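# Mount wire spool on rewinder spindle against drive disc

## Task

Slide the wound wire spool onto the rewinding machine's spindle until it sits fully seated against the drive disc, with the disc's drive pin passing through one of the holes in the spool's flange.

## Robot and tools

Robot: two arms, left_arm and right_arm, each ending in a five-finger hand. right_arm has a right hand; left_arm has its mirror image, a left hand. Calibrated base positions in the scene frame: left_arm (+0.015, +0.268, 0) m, right_arm (+0.001, -0.303, +0.010) m, each turned only slightly about z. A two-camera stand is fixed to the floor behind the arms. Loose objects may occasionally get a small shove from outside.

Scene frame: origin at table-top height, halfway between the nominal bases. +x points out over the table, +z up, and left_arm is on the +y side. Arm names do not match image sides.

Hand point: a spot fixed to the palm, 0.05 m in front of it and 0.15 m from the wrist face along the fingers. Its +z runs along the straight fingers, +y comes out of the palm, and +x runs across the palm away from the thumb on the right hand and toward the thumb on the left hand. Straight fingers extend 0.06-0.07 m past the point along +z, with their centre lines 0.06 m behind it (-y). A wrist bracket on the little-finger side can strike things.

execute_actions(actions, cameras): actions is a list of actions. Each action is a table of 1 to 15 rows; each row is one 1/30 s control step, and a short table repeats its final row until 15 steps (0.5 s) have passed. Every row holds 28 numbers in [-1, 1], with both arms always included: left dx, dy, dz, rx, ry, rz; left little, ring, middle, index, thumb_bend, thumb_turn; left force_limit, speed; then the same 14 for the right arm. The six pose numbers are an offset, not a pose: they are measured from that arm's Hand target as it stood when the action began, along that Hand target's own axes. All rows of one action count from that same start, so a repeated offset in a new action moves further. Scale: 1.0 equals 0.6 m or 180 degrees; rx, ry, rz form a single rotation vector. Sending six zeros re-commands the current Hand target. Images are returned only when actions is empty or cameras lists names (["all"] for every one).

Hand numbers are absolute targets: -1 open/straight, +1 closed/curled; thumb_turn -1 beside the palm, +1 opposite the fingers. force_limit maps -1..+1 to about 0..10 N at the fingertip (0..15 N for the two thumb motors). speed rises from near zero at -1 to full at +0.48 and stays full above; a full stroke takes 0.49 s at full speed. Use speed -0.94 or below for a soft grip. There is no 'unchanged' value: to keep a hand as it is, resend the eight numbers of its last executed row; if none was sent yet this scene, send its hand_measured six plus hand_force_limit and hand_speed. Thumb turned in front, the hand grips objects roughly 0.035-0.065 m thick, or a handle down to about 0.025 m. To grip harder, raise force_limit and send a target more closed than hand_measured; to loosen, send one more open.

move(target, speed, blend, blocking, cameras): target is one 28-number row or a list of up to 15 rows, laid out as above. Pose numbers are offsets in each Hand target's axes, and every row in a list counts from the same starting Hand targets, not from the previous row. speed is path top speed in m/s, 0.002 to 4.3 (default 0.25), one value or one per target; turning is capped at twice that in rad/s. blend (m) rounds corners in a list; 0 stops at each. Paths run straight, at least 0.5 s, at most 10 s total, and avoid nothing. Hand numbers of the first row go out at the start; later rows' hand numbers go out when that row is reached and everything is at rest. blocking=false returns after about 0.5 s while the move continues. The result adds a move: line: done (within 10 mm and 2 degrees), off_target, moving, held or fault, plus limits such as paced (pose clipped) or held (steps withheld).

wait(seconds 0 to 10): lets time pass holding the last commands. stop: brakes a running move. zoom_image(camera, region [x0, y0, x1, y1] pixels, at most 504 by 504) enlarges part of a camera's latest image. Cameras: cam_head_left, cam_head_right, cam_high, cam_low, cam_left_wrist, cam_right_wrist, all 672x504. show_instructions shows the reference pages. finished_scene(scene) ends scene 1 or 2 for good; the spool must stay seated without the robot.

Results: end_effector_position (m) and end_effector_quat_wxyz in the scene frame, Hand target (the start for the next offsets), joint positions, velocities and torques, and per hand six-value lists hand_measured, hand_stopped_by (moving, target, force, stalled, fault) and hand_load_n (positive when pushed open; near 0 after a lost grip). Action results also list positions at some steps.

Behaviour: the arm tracks loosely; it often rests 1-3 cm (sometimes 5 cm) short, usually low, with no contact. A further action, even all zeros, re-requests the target; add the missing distance if needed. Each step limits orientation change to 40 degrees from the measured one. Blocked arms keep pressing until commanded back past the hand point.

Avoid: objects falling or being left off the table, dropping or releasing a moving part, fast impacts on fixed or heavy things, overloading fingers, any contact between the two arms or one hand closing on the other, paths passing near an arm's own base, and long strain: motors above 85 °C show MOTOR HOT and at 100 °C the arm goes limp for 30-60 s. Joint ranges (rad): waist ±2.880, shoulder 0 to 3.142, elbow 0 to 3.019, wrist pitch -1.693 to 1.571, wrist yaw ±1.571, wrist roll ±2.094.

Each tool is called after "Emit:" by a JSON object that holds its "fn" and its "kwargs", one argument or row to a line.

Reference images:

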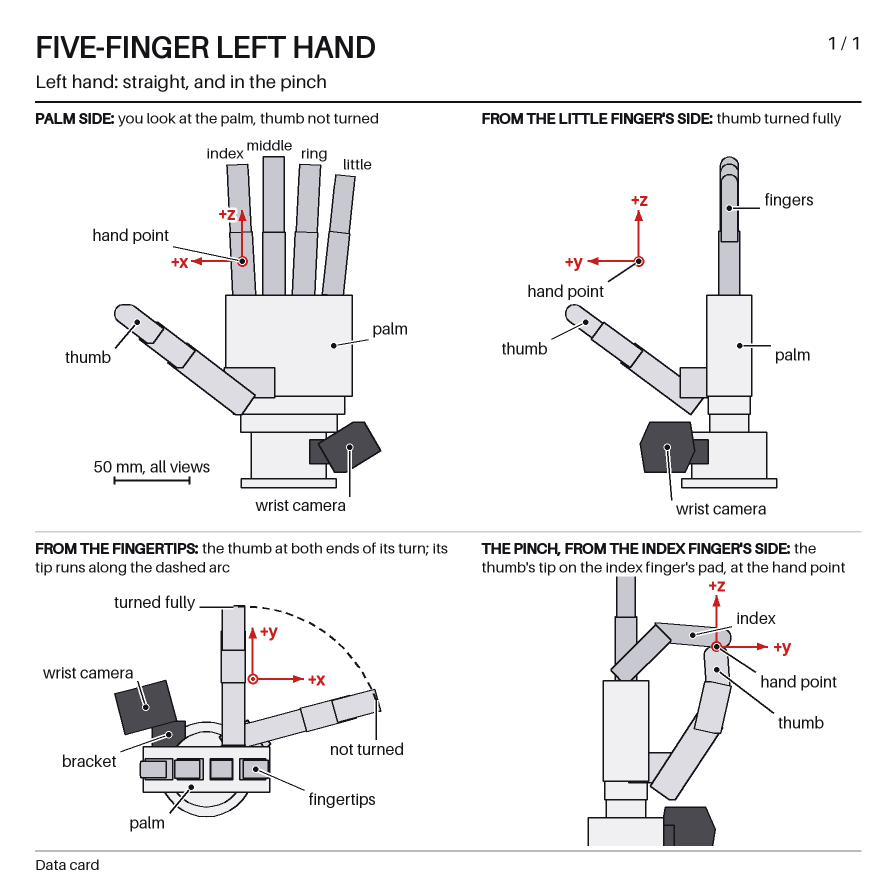

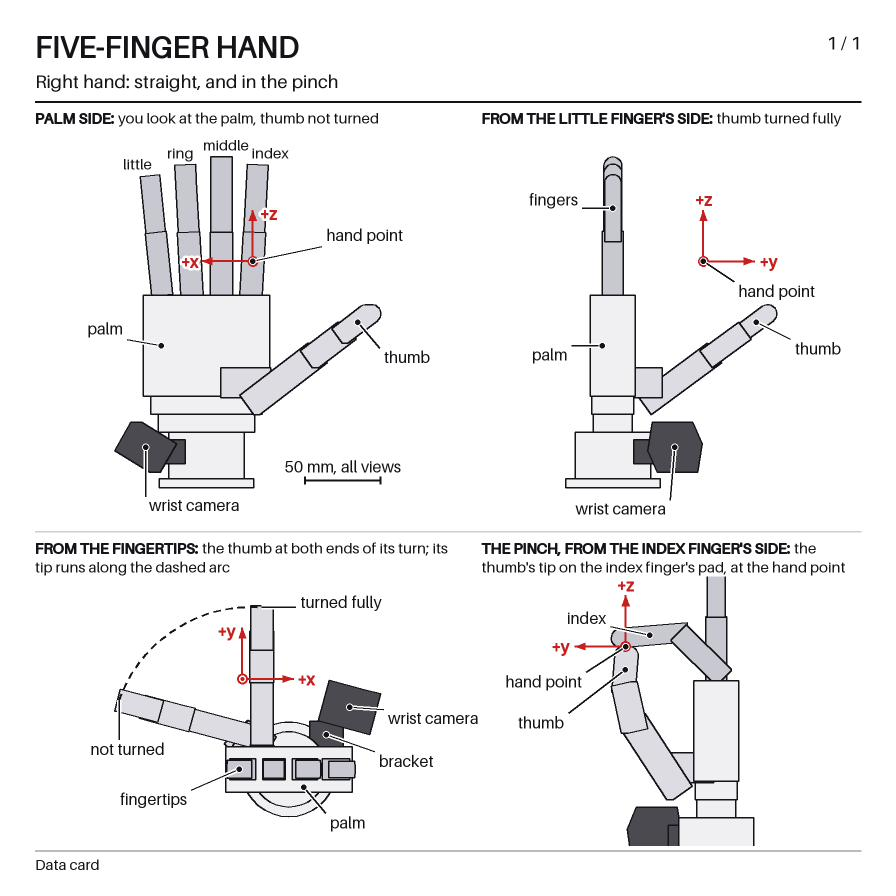

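## Session

Emit:
{"fn": "execute_actions", "kwargs": {
  "actions": []
}}

Scene clock: 0.00 s.
left_arm: end_effector_position=(+0.4841, +0.2072, +0.3022) hand_measured=(-1.000, -1.000, -1.000, -1.000, -1.000, -1.000) hand_load_n=(+0.0, +0.0, +0.0, +0.0, +0.0, +0.0) hand_stopped_by=(target, target, target, target, target, target) hand_force_limit=0.00 hand_speed=-0.80 end_effector_quat_wxyz=(+0.119, +0.398, +0.879, +0.233) | right_arm: end_effector_position=(+0.0104, +0.0296, +0.2486) hand_measured=(-1.000, -1.000, -1.000, -1.000, -1.000, -1.000) hand_load_n=(+0.5, +0.0, +0.0, +0.0, +0.0, +0.0) hand_stopped_by=(target, target, target, target, target, target) hand_force_limit=0.00 hand_speed=-0.80 end_effector_quat_wxyz=(-0.040, +0.767, -0.640, -0.030)
Joint positions: left_arm=[-0.388 1.377 1.368 -1.314 -0.473 2.033] | right_arm=[1.307 1.108 1.12 -1.485 -0.019 1.149]
Joint velocities: within noise
Joint torques (N m): no reading
Motor temperatures (°C): left_arm=[25 24 24 27 25 23] | right_arm=[27 26 28 24 27 25]
Heat: left arm: hottest wrist pitch 27 °C; right arm: hottest elbow 28 °C.
Hand target: left_arm +0.4890, +0.2047, +0.3088; +0.126, +0.396, +0.879, +0.233 | right_arm +0.0122, +0.0369, +0.2610; -0.054, +0.766, -0.639, -0.037

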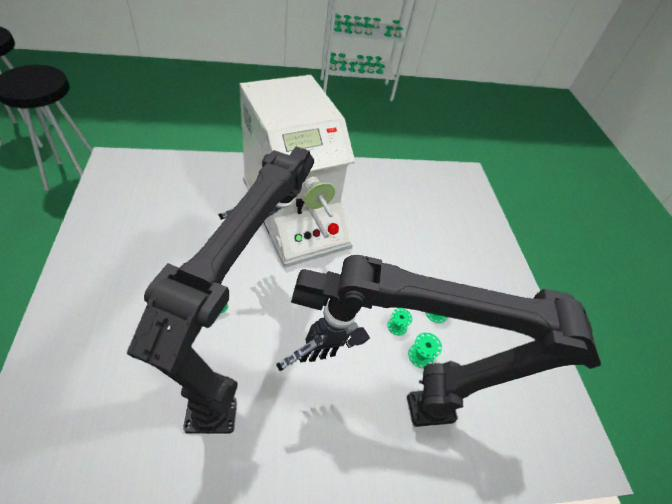

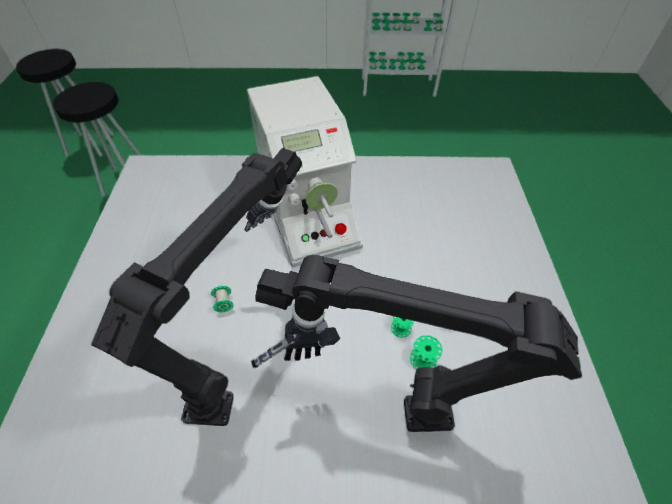

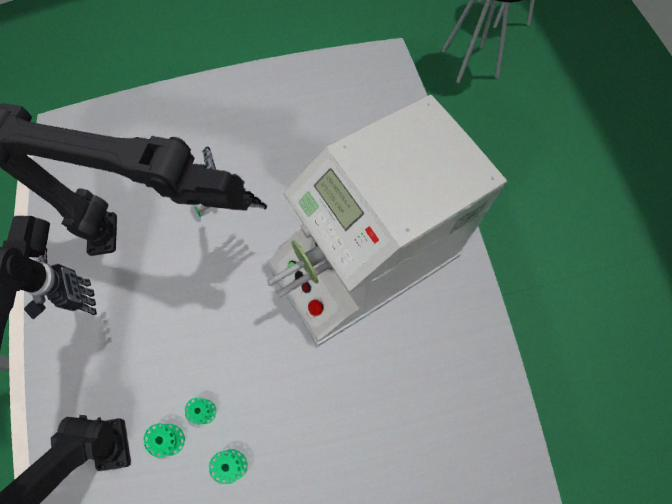

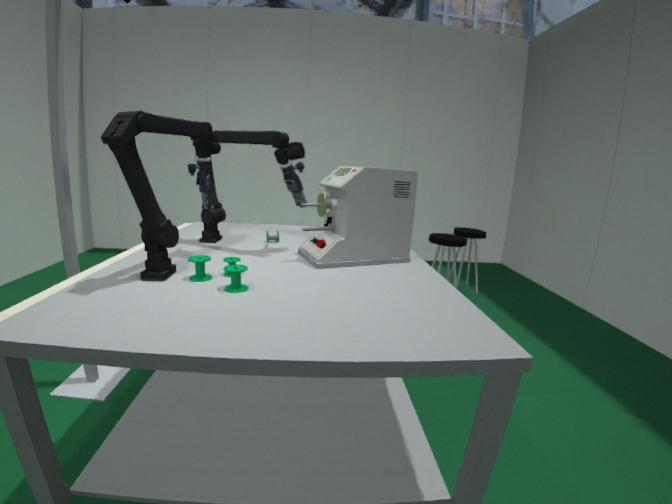

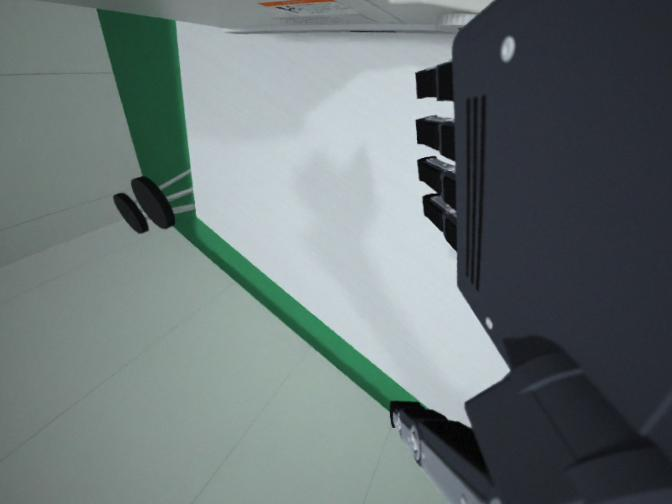

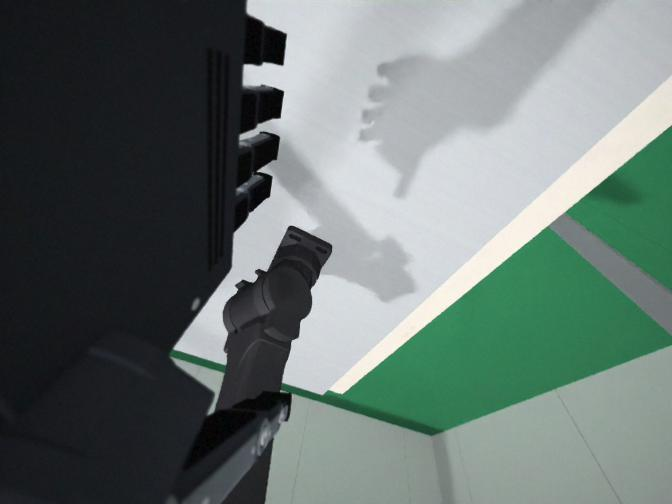

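Emit:
{"fn": "zoom_image", "kwargs": {
  "camera": "cam_head_right",
  "region": [160, 250, 280, 340]
}}

Emit:
{"fn": "zoom_image", "kwargs": {
  "camera": "cam_high",
  "region": [160, 130, 400, 340]
}}

Emit:
{"fn": "zoom_image", "kwargs": {
  "camera": "cam_head_right",
  "region": [230, 70, 380, 270]
}}

Emit:
{"fn": "zoom_image", "kwargs": {
  "camera": "cam_low",
  "region": [180, 130, 430, 300]
}}

Emit:
{"fn": "zoom_image", "kwargs": {
  "camera": "cam_high",
  "region": [130, 380, 270, 500]
}}

Scaled by 4.200 from the camera's 672x504 image, which has a finer 960x720 frame.

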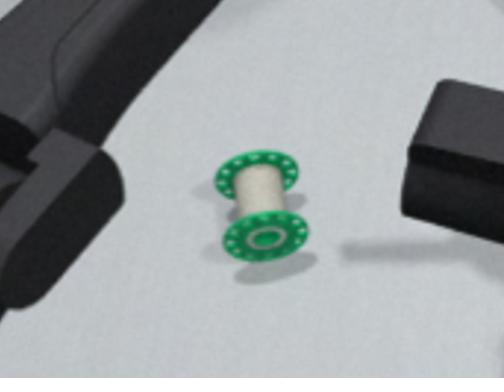

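Scaled by 2.100 from the camera's 672x504 image, which has a finer 960x720 frame.

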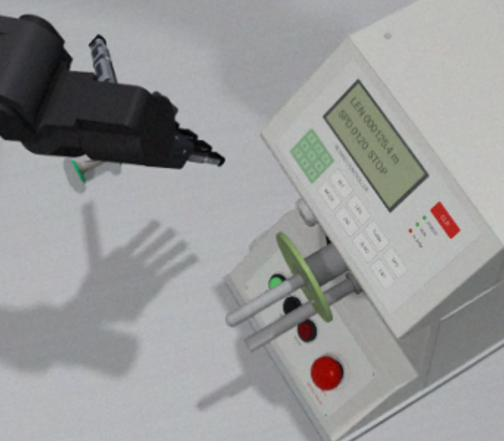

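Scaled by 2.520 from the camera's 672x504 image, which has a finer 960x720 frame.

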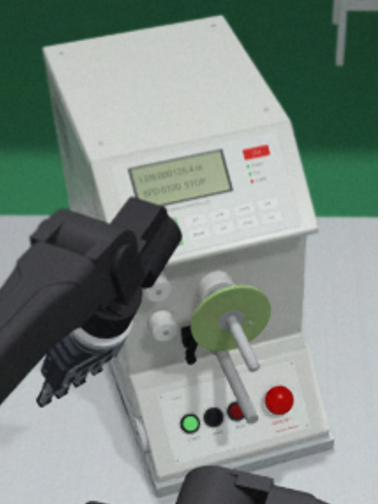

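Scaled by 2.016 from the camera's 672x504 image, which has a finer 960x720 frame.

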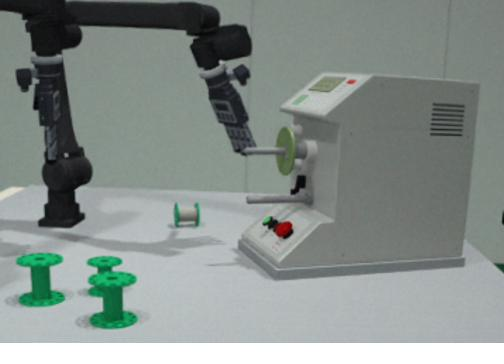

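Scaled by 3.600 from the camera's 672x504 image, which has a finer 960x720 frame.

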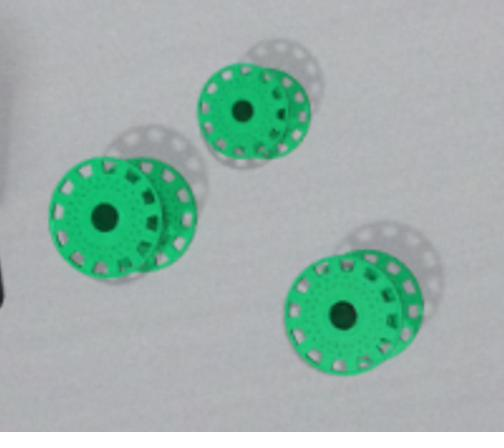

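Emit:
{"fn": "zoom_image", "kwargs": {
  "camera": "cam_head_right",
  "region": [280, 160, 360, 250]
}}

Emit:
{"fn": "zoom_image", "kwargs": {
  "camera": "cam_high",
  "region": [250, 220, 340, 310]
}}

Emit:
{"fn": "zoom_image", "kwargs": {
  "camera": "cam_low",
  "region": [280, 170, 350, 260]
}}

Emit:
{"fn": "zoom_image", "kwargs": {
  "camera": "cam_head_left",
  "region": [280, 160, 360, 250]
}}

Scaled by 5.600 from the camera's 672x504 image, which has a finer 960x720 frame.

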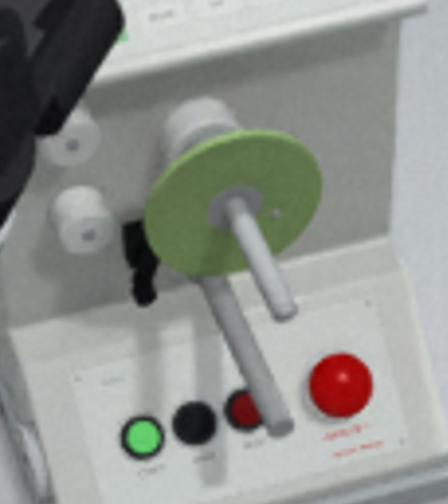

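Scaled by 5.600 from the camera's 672x504 image, which has a finer 960x720 frame.

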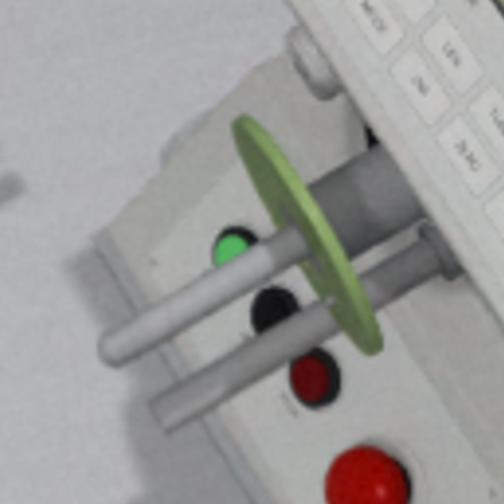

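Scaled by 5.600 from the camera's 672x504 image, which has a finer 960x720 frame.

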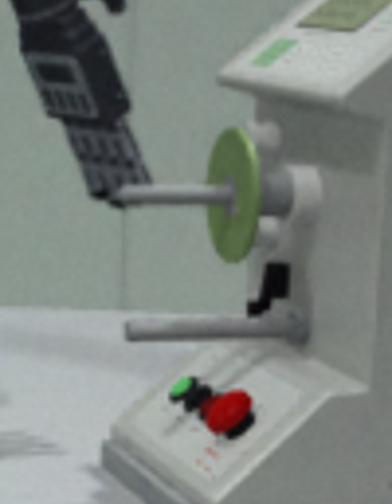

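Scaled by 5.600 from the camera's 672x504 image, which has a finer 960x720 frame.

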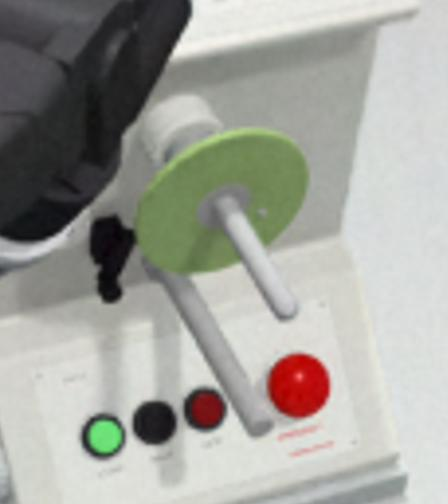

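Emit:
{"fn": "move", "kwargs": {
  "target": [0,0,0,0,0,0,-1,-1,-1,-1,-1,-1,0,-0.8,0.372,-0.546,-0.093,0.467,0.305,-0.541,-1,-1,-1,-1,-1,-1,0,-0.8],
  "speed": 0.3,
  "cameras": ["all"]
}}

Scene clock: 19.97 s.
left_arm: end_effector_position=(+0.4841, +0.2072, +0.3022) hand_measured=(-1.000, -1.000, -1.000, -1.000, -1.000, -1.000) hand_load_n=(+0.5, +0.0, +0.0, +0.0, +0.0, +0.0) hand_stopped_by=(target, target, target, target, target, target) hand_force_limit=0.00 hand_speed=-0.80 end_effector_quat_wxyz=(+0.119, +0.398, +0.879, +0.233) | right_arm: end_effector_position=(+0.3697, -0.1276, +0.2968) hand_measured=(-1.000, -1.000, -1.000, -1.000, -1.000, -1.000) hand_load_n=(+0.0, +0.0, +0.0, +0.0, +0.0, +0.0) hand_stopped_by=(target, target, target, target, target, target) hand_force_limit=0.00 hand_speed=-0.80 end_effector_quat_wxyz=(-0.245, +0.668, +0.240, +0.660)
Joint positions: left_arm=[-0.388 1.377 1.368 -1.314 -0.473 2.033] | right_arm=[0.466 0.649 0.404 0.235 -0.215 -1.562]
Joint torques (N m): left_arm=[-1.55 -10.46 10.37 0.57 -0.38 0.04] | right_arm=[-0.38 -1.14 11.49 2.56 -0.01 -0.3]
Heat: left arm: hottest elbow 28 °C; right arm: hottest elbow 32 °C.
Hand target: left_arm +0.4890, +0.2047, +0.3088; +0.126, +0.396, +0.879, +0.233 | right_arm +0.3738, -0.1302, +0.3000; -0.240, +0.664, +0.241, +0.666
Off the commanded pose: left_arm 0.009 m, 1 deg | right_arm 0.006 m, 1 deg.
move: done

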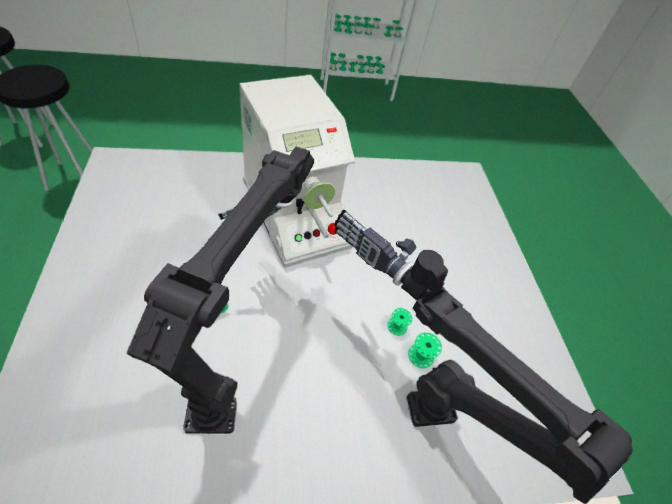

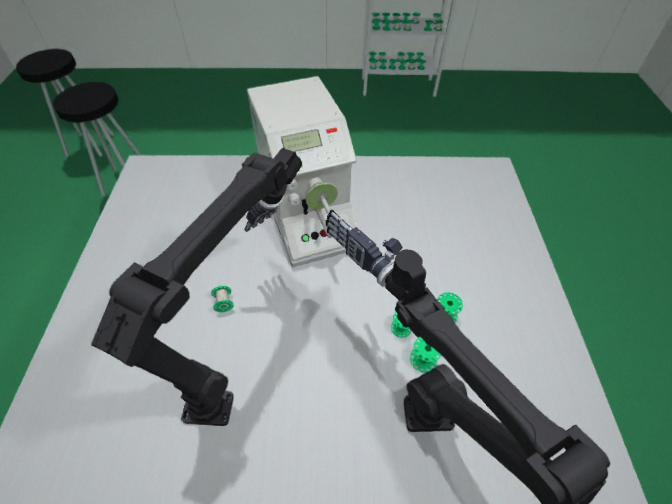

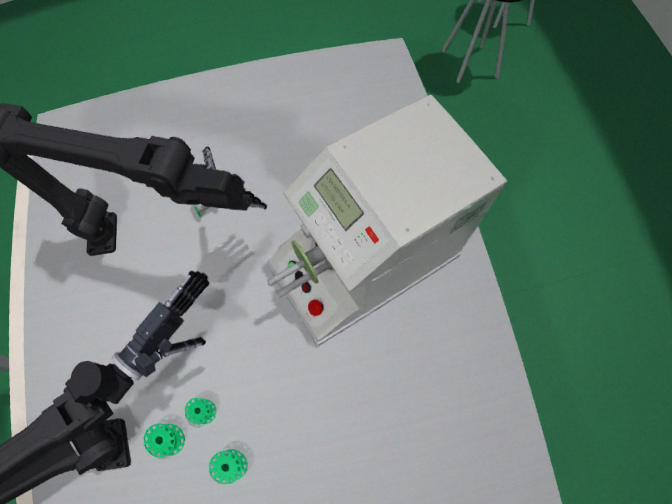

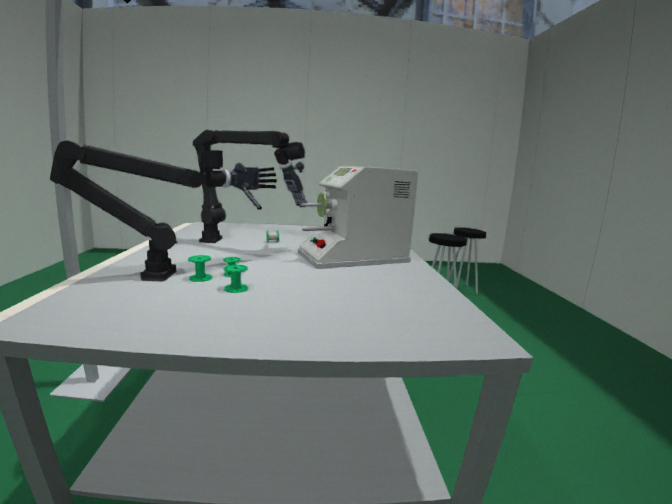

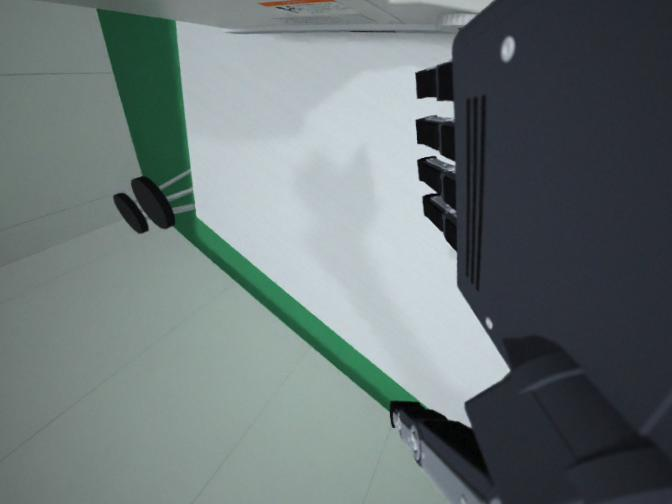

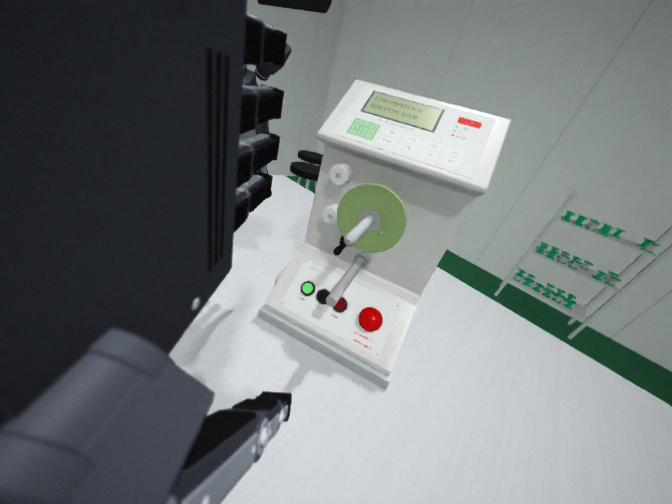

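Emit:
{"fn": "zoom_image", "kwargs": {
  "camera": "cam_right_wrist",
  "region": [260, 140, 480, 320]
}}

Emit:
{"fn": "zoom_image", "kwargs": {
  "camera": "cam_right_wrist",
  "region": [320, 170, 420, 270]
}}

Emit:
{"fn": "zoom_image", "kwargs": {
  "camera": "cam_low",
  "region": [180, 120, 430, 300]
}}

Scaled by 2.291 from the camera's 672x504 image, which has a finer 960x720 frame.

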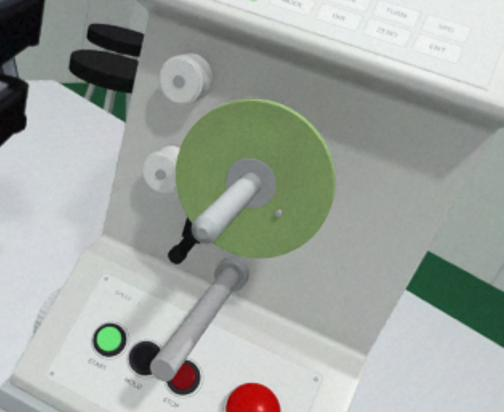

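Scaled by 5.040 from the camera's 672x504 image, which has a finer 960x720 frame.

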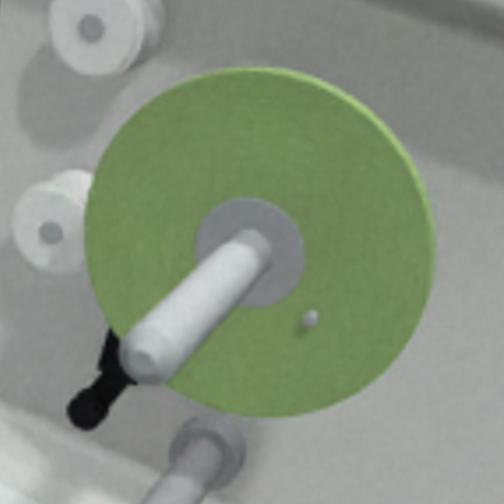

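Scaled by 2.016 from the camera's 672x504 image, which has a finer 960x720 frame.

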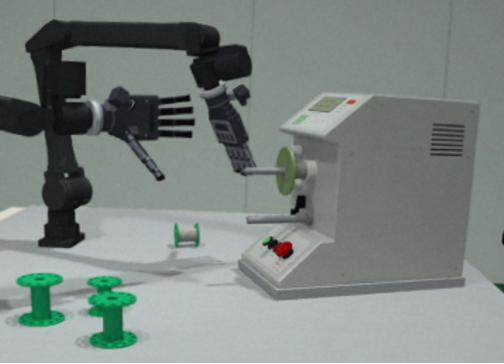

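Emit:
{"fn": "zoom_image", "kwargs": {
  "camera": "cam_head_right",
  "region": [290, 160, 430, 300]
}}

Emit:
{"fn": "zoom_image", "kwargs": {
  "camera": "cam_high",
  "region": [100, 250, 220, 400]
}}

Emit:
{"fn": "zoom_image", "kwargs": {
  "camera": "cam_head_left",
  "region": [290, 160, 430, 300]
}}

Emit:
{"fn": "zoom_image", "kwargs": {
  "camera": "cam_low",
  "region": [210, 140, 330, 250]
}}

Scaled by 3.600 from the camera's 672x504 image, which has a finer 960x720 frame.

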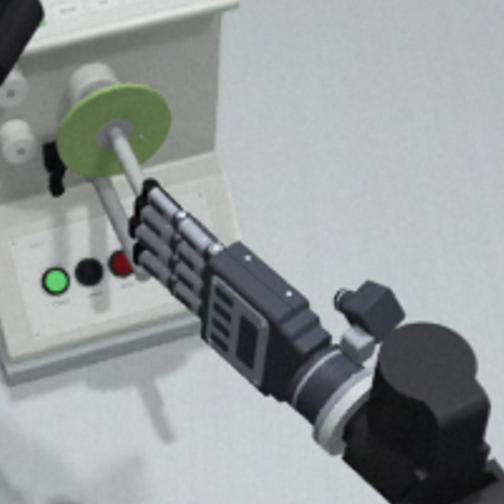

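Scaled by 3.360 from the camera's 672x504 image, which has a finer 960x720 frame.

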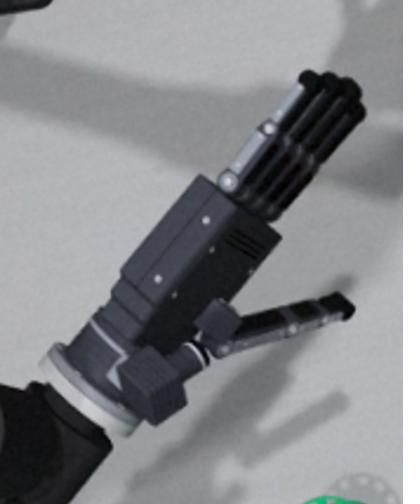

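Scaled by 3.600 from the camera's 672x504 image, which has a finer 960x720 frame.

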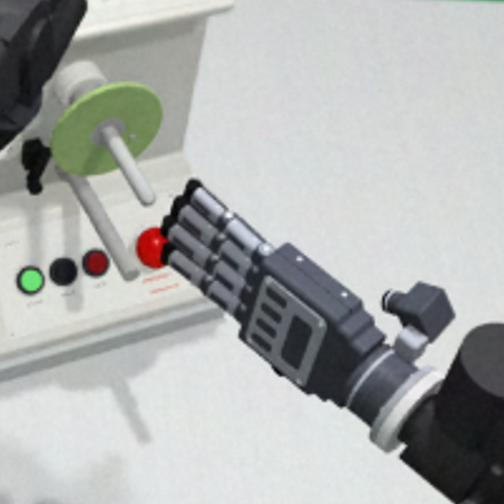

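Scaled by 4.200 from the camera's 672x504 image, which has a finer 960x720 frame.

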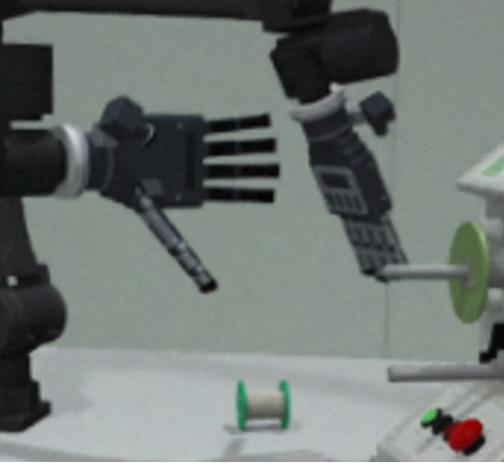

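Emit:
{"fn": "move", "kwargs": {
  "target": [0.492,0.093,-0.026,0.0627,0.210,-0.746,-1,-1,-1,-1,-1,-1,0,-0.8,0,0,0,0,0,0,-1,-1,-1,-1,-1,0.99,0,0],
  "speed": 0.3,
  "cameras": ["all"]
}}

Scene clock: 35.10 s.
left_arm: end_effector_position=(+0.3212, +0.4527, +0.3175) hand_measured=(-1.000, -1.000, -1.000, -1.000, -1.000, -1.000) hand_load_n=(+0.0, +0.0, +0.0, +0.0, +0.0, +0.0) hand_stopped_by=(target, target, target, target, target, target) hand_force_limit=0.00 hand_speed=-0.80 end_effector_quat_wxyz=(-0.046, +0.699, -0.714, +0.009) | right_arm: end_effector_position=(+0.3698, -0.1276, +0.2968) hand_measured=(-1.000, -1.000, -1.000, -1.000, -1.000, +0.990) hand_load_n=(+0.5, +0.0, +0.0, +0.0, +0.0, +0.5) hand_stopped_by=(target, target, target, target, target, target) hand_force_limit=0.00 hand_speed=0.00 end_effector_quat_wxyz=(-0.245, +0.668, +0.241, +0.660)
Joint positions: left_arm=[0.587 1.403 1.602 -1.677 -0.004 0.548] | right_arm=[0.466 0.649 0.404 0.235 -0.216 -1.565]
Joint torques (N m): left_arm=[-1.2 -11.81 12.14 -0.28 0.07 -0.13] | right_arm=[-0.38 -1.2 11.49 2.65 -0.01 -0.26]
Motor temperatures (°C): left_arm=[25 25 31 27 25 23] | right_arm=[27 26 36 24 27 25]
Heat: left arm: hottest elbow 31 °C; right arm: hottest elbow 36 °C.
Hand target: left_arm +0.3249, +0.4550, +0.3394; +0.000, +0.707, -0.707, +0.000 | right_arm +0.3738, -0.1302, +0.2999; -0.240, +0.664, +0.241, +0.666
Off the commanded pose: left_arm 0.022 m, 5 deg | right_arm 0.006 m, 1 deg.
joint sent to its limit (left arm) — joint 4 (wrist pitch), lower limit. The joint targets are off in orientation, not in position.
move: off_target (left_arm)

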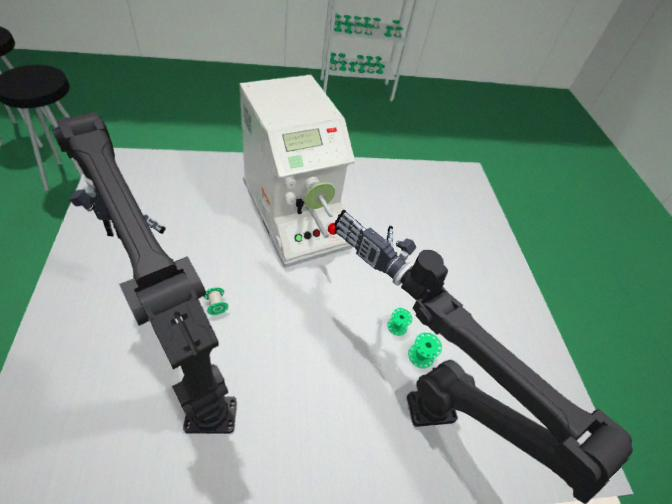

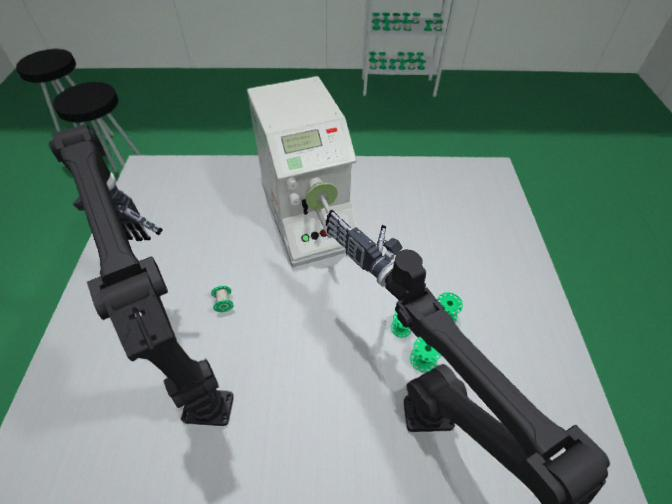

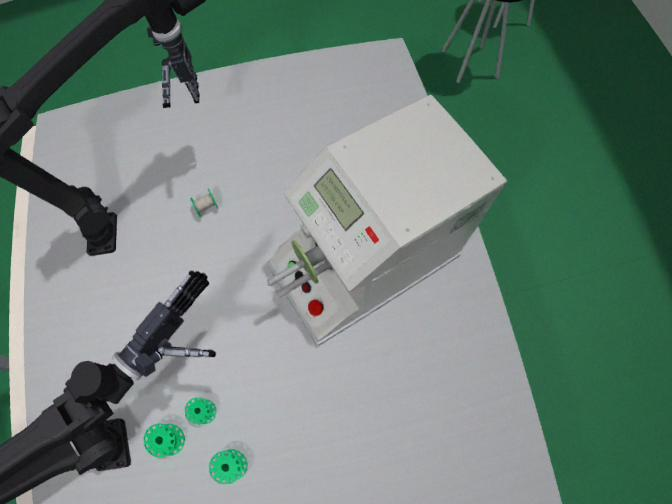

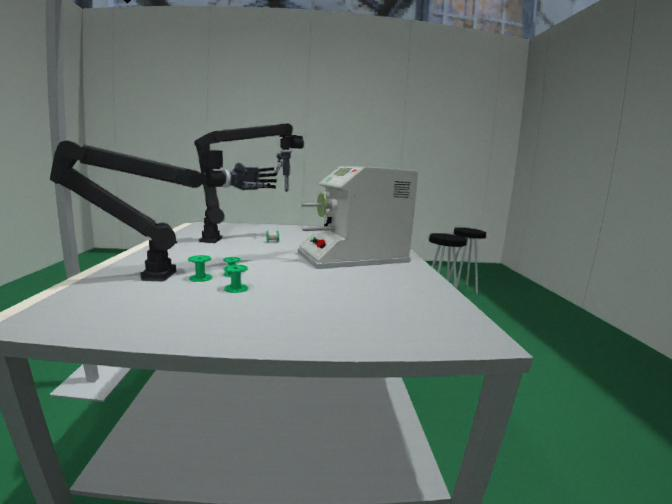

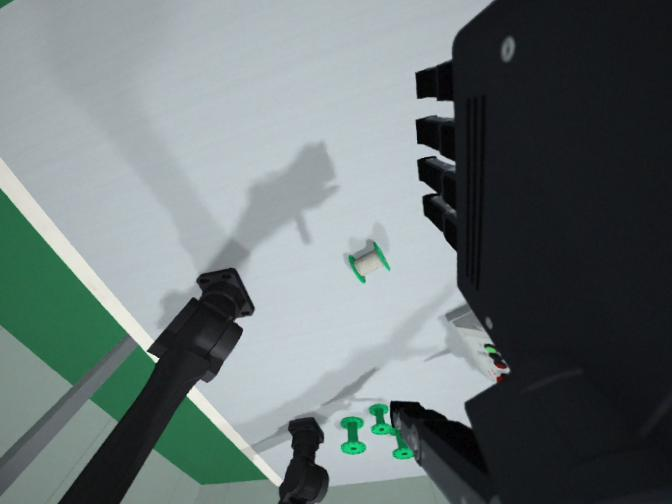

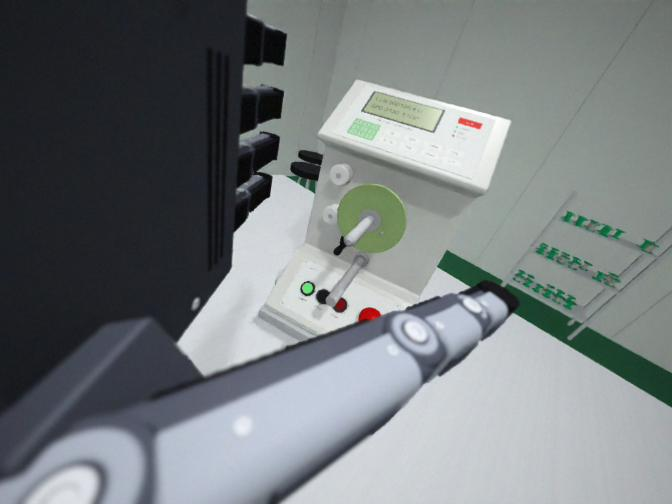

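Emit:
{"fn": "zoom_image", "kwargs": {
  "camera": "cam_left_wrist",
  "region": [320, 220, 420, 300]
}}

Emit:
{"fn": "zoom_image", "kwargs": {
  "camera": "cam_high",
  "region": [170, 170, 240, 230]
}}

Emit:
{"fn": "zoom_image", "kwargs": {
  "camera": "cam_head_right",
  "region": [190, 270, 260, 330]
}}

Emit:
{"fn": "zoom_image", "kwargs": {
  "camera": "cam_low",
  "region": [240, 210, 310, 260]
}}

Scaled by 5.040 from the camera's 672x504 image, which has a finer 960x720 frame.

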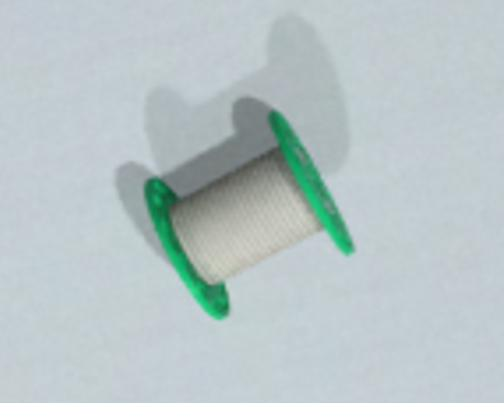

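Scaled by 7.200 from the camera's 672x504 image, which has a finer 960x720 frame.

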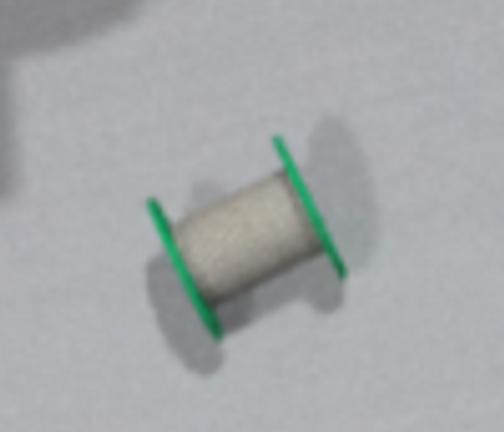

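Scaled by 7.200 from the camera's 672x504 image, which has a finer 960x720 frame.

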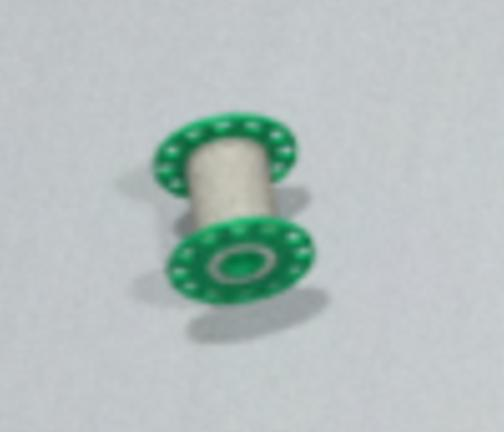

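Scaled by 7.200 from the camera's 672x504 image, which has a finer 960x720 frame.

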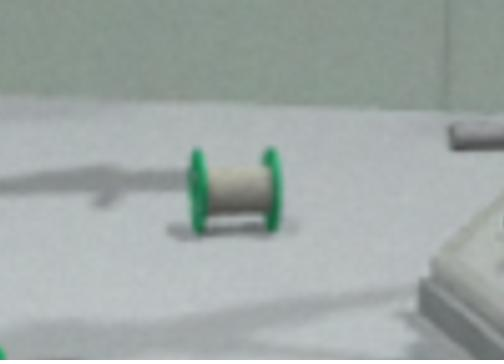

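Emit:
{"fn": "move", "kwargs": {
  "target": [0,0,0,0,0,0,-1,-1,-1,-1,-1,-1,0,-0.8,-0.233,-0.587,0.354,0.1338,-0.3898,0.3229,-1,-1,-1,-1,-1,0.99,0,0],
  "speed": 0.3,
  "cameras": ["all"]
}}

Scene clock: 42.67 s.
left_arm: end_effector_position=(+0.3212, +0.4526, +0.3175) hand_measured=(-1.000, -1.000, -1.000, -1.000, -1.000, -1.000) hand_load_n=(+0.0, +0.0, +0.0, +0.0, +0.0, +0.0) hand_stopped_by=(target, target, target, target, target, target) hand_force_limit=0.00 hand_speed=-0.80 end_effector_quat_wxyz=(-0.046, +0.699, -0.713, +0.010) | right_arm: end_effector_position=(+0.3076, +0.2579, +0.1418) hand_measured=(-1.000, -1.000, -1.000, -1.000, -1.000, +0.990) hand_load_n=(+0.0, +0.0, +0.0, +0.0, +0.0, +0.0) hand_stopped_by=(target, target, target, target, target, target) hand_force_limit=0.00 hand_speed=0.00 end_effector_quat_wxyz=(-0.446, +0.885, +0.112, -0.069)
Joint positions: left_arm=[0.587 1.403 1.602 -1.677 -0.004 0.547] | right_arm=[0.864 1.818 1.478 -0.572 -0.724 -0.681]
Joint torques (N m): left_arm=[-1.38 -11.63 12.14 -0.29 0.07 -0.1] | right_arm=[1.08 -13.92 15.53 1.05 -0.52 -0.06]
Heat: left arm: hottest elbow 31 °C; right arm: hottest elbow 38 °C.
Hand target: left_arm +0.3249, +0.4550, +0.3394; +0.000, +0.707, -0.707, +0.000 | right_arm +0.3127, +0.2763, +0.1595; -0.457, +0.879, +0.119, -0.062
Off the commanded pose: left_arm 0.022 m, 5 deg | right_arm 0.026 m, 2 deg.
joint sent to its limit (left arm) — joint 4 (wrist pitch), lower limit. The joint targets are off in orientation, not in position.
move: off_target (left_arm, right_arm)

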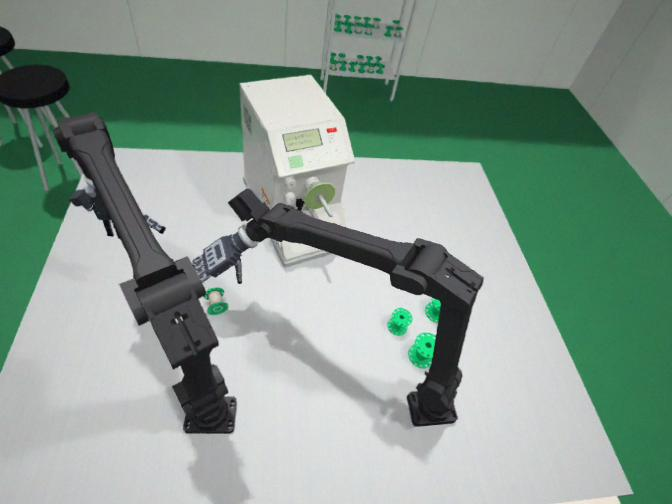

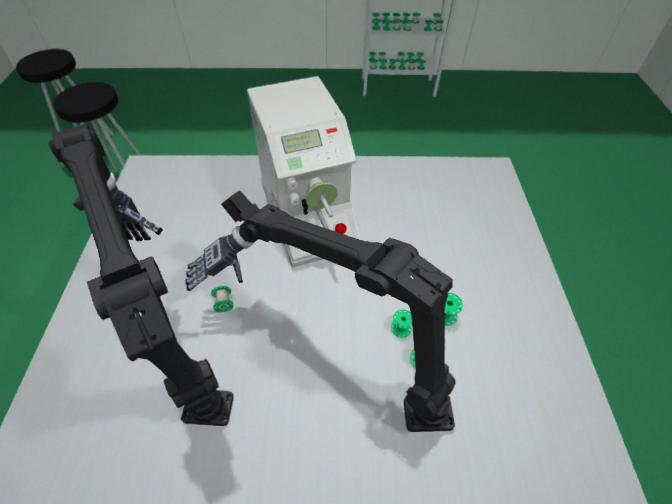

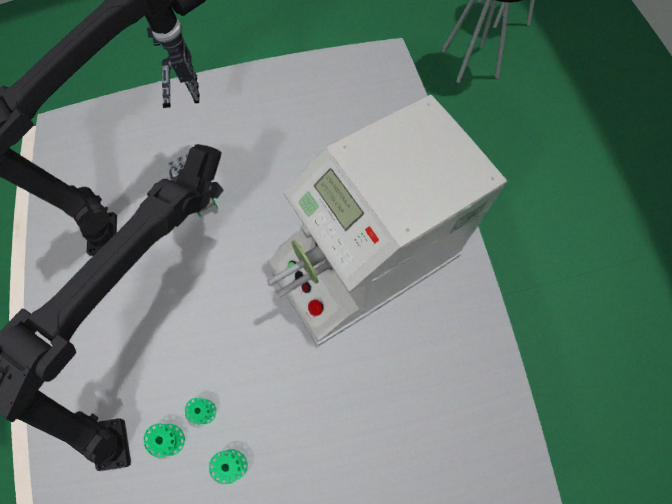

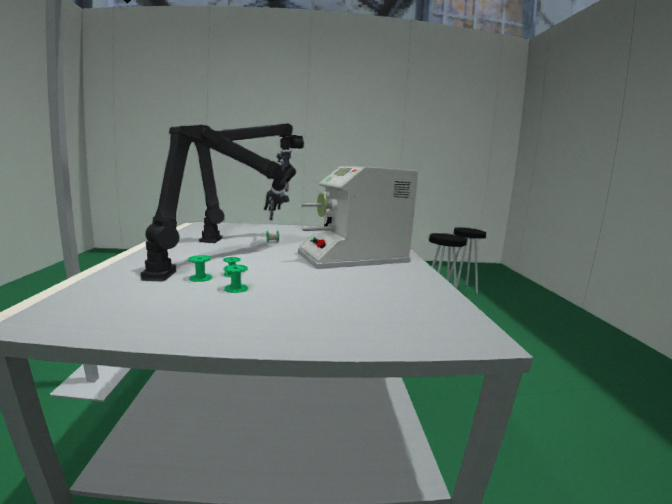

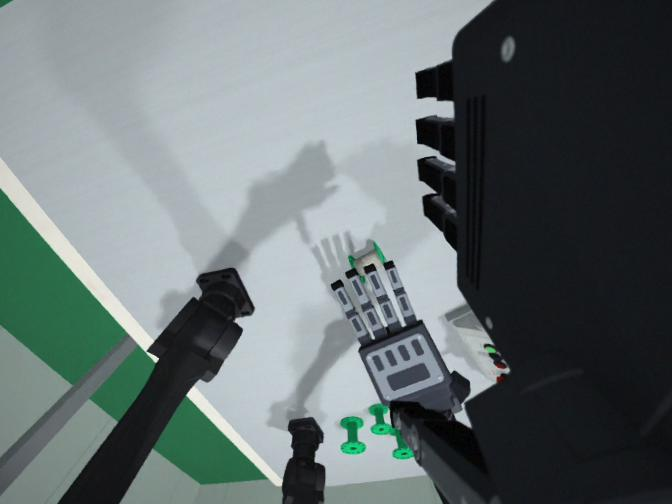

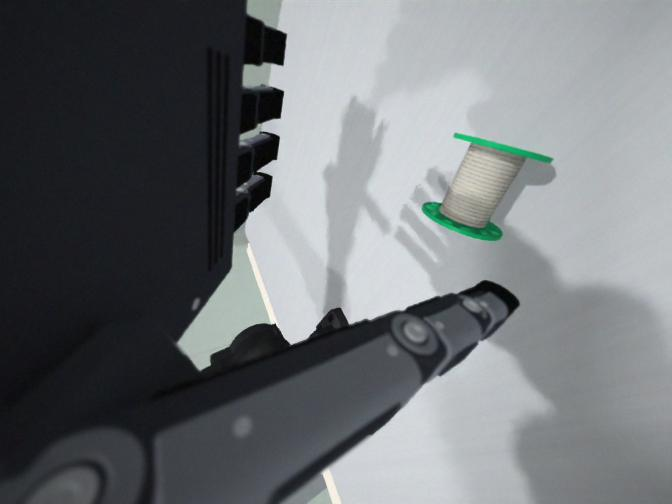

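Emit:
{"fn": "zoom_image", "kwargs": {
  "camera": "cam_low",
  "region": [230, 130, 350, 250]
}}

Emit:
{"fn": "zoom_image", "kwargs": {
  "camera": "cam_head_right",
  "region": [170, 200, 270, 330]
}}

Emit:
{"fn": "zoom_image", "kwargs": {
  "camera": "cam_left_wrist",
  "region": [300, 220, 480, 420]
}}

Scaled by 4.200 from the camera's 672x504 image, which has a finer 960x720 frame.

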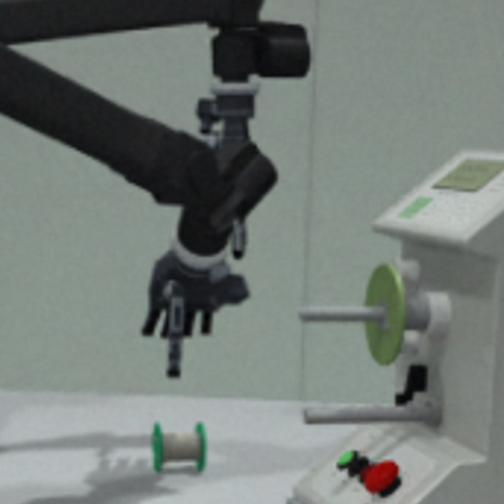

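Scaled by 3.877 from the camera's 672x504 image, which has a finer 960x720 frame.

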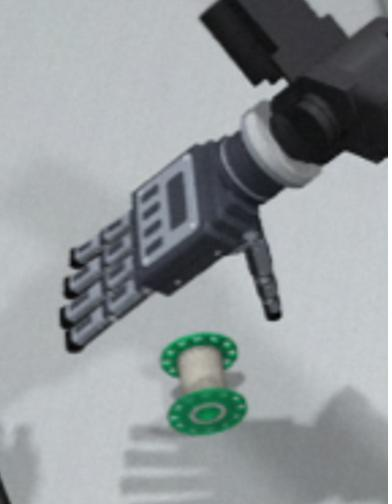

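Scaled by 2.520 from the camera's 672x504 image, which has a finer 960x720 frame.

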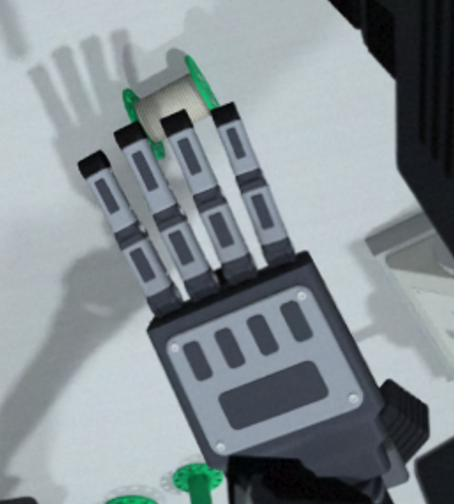

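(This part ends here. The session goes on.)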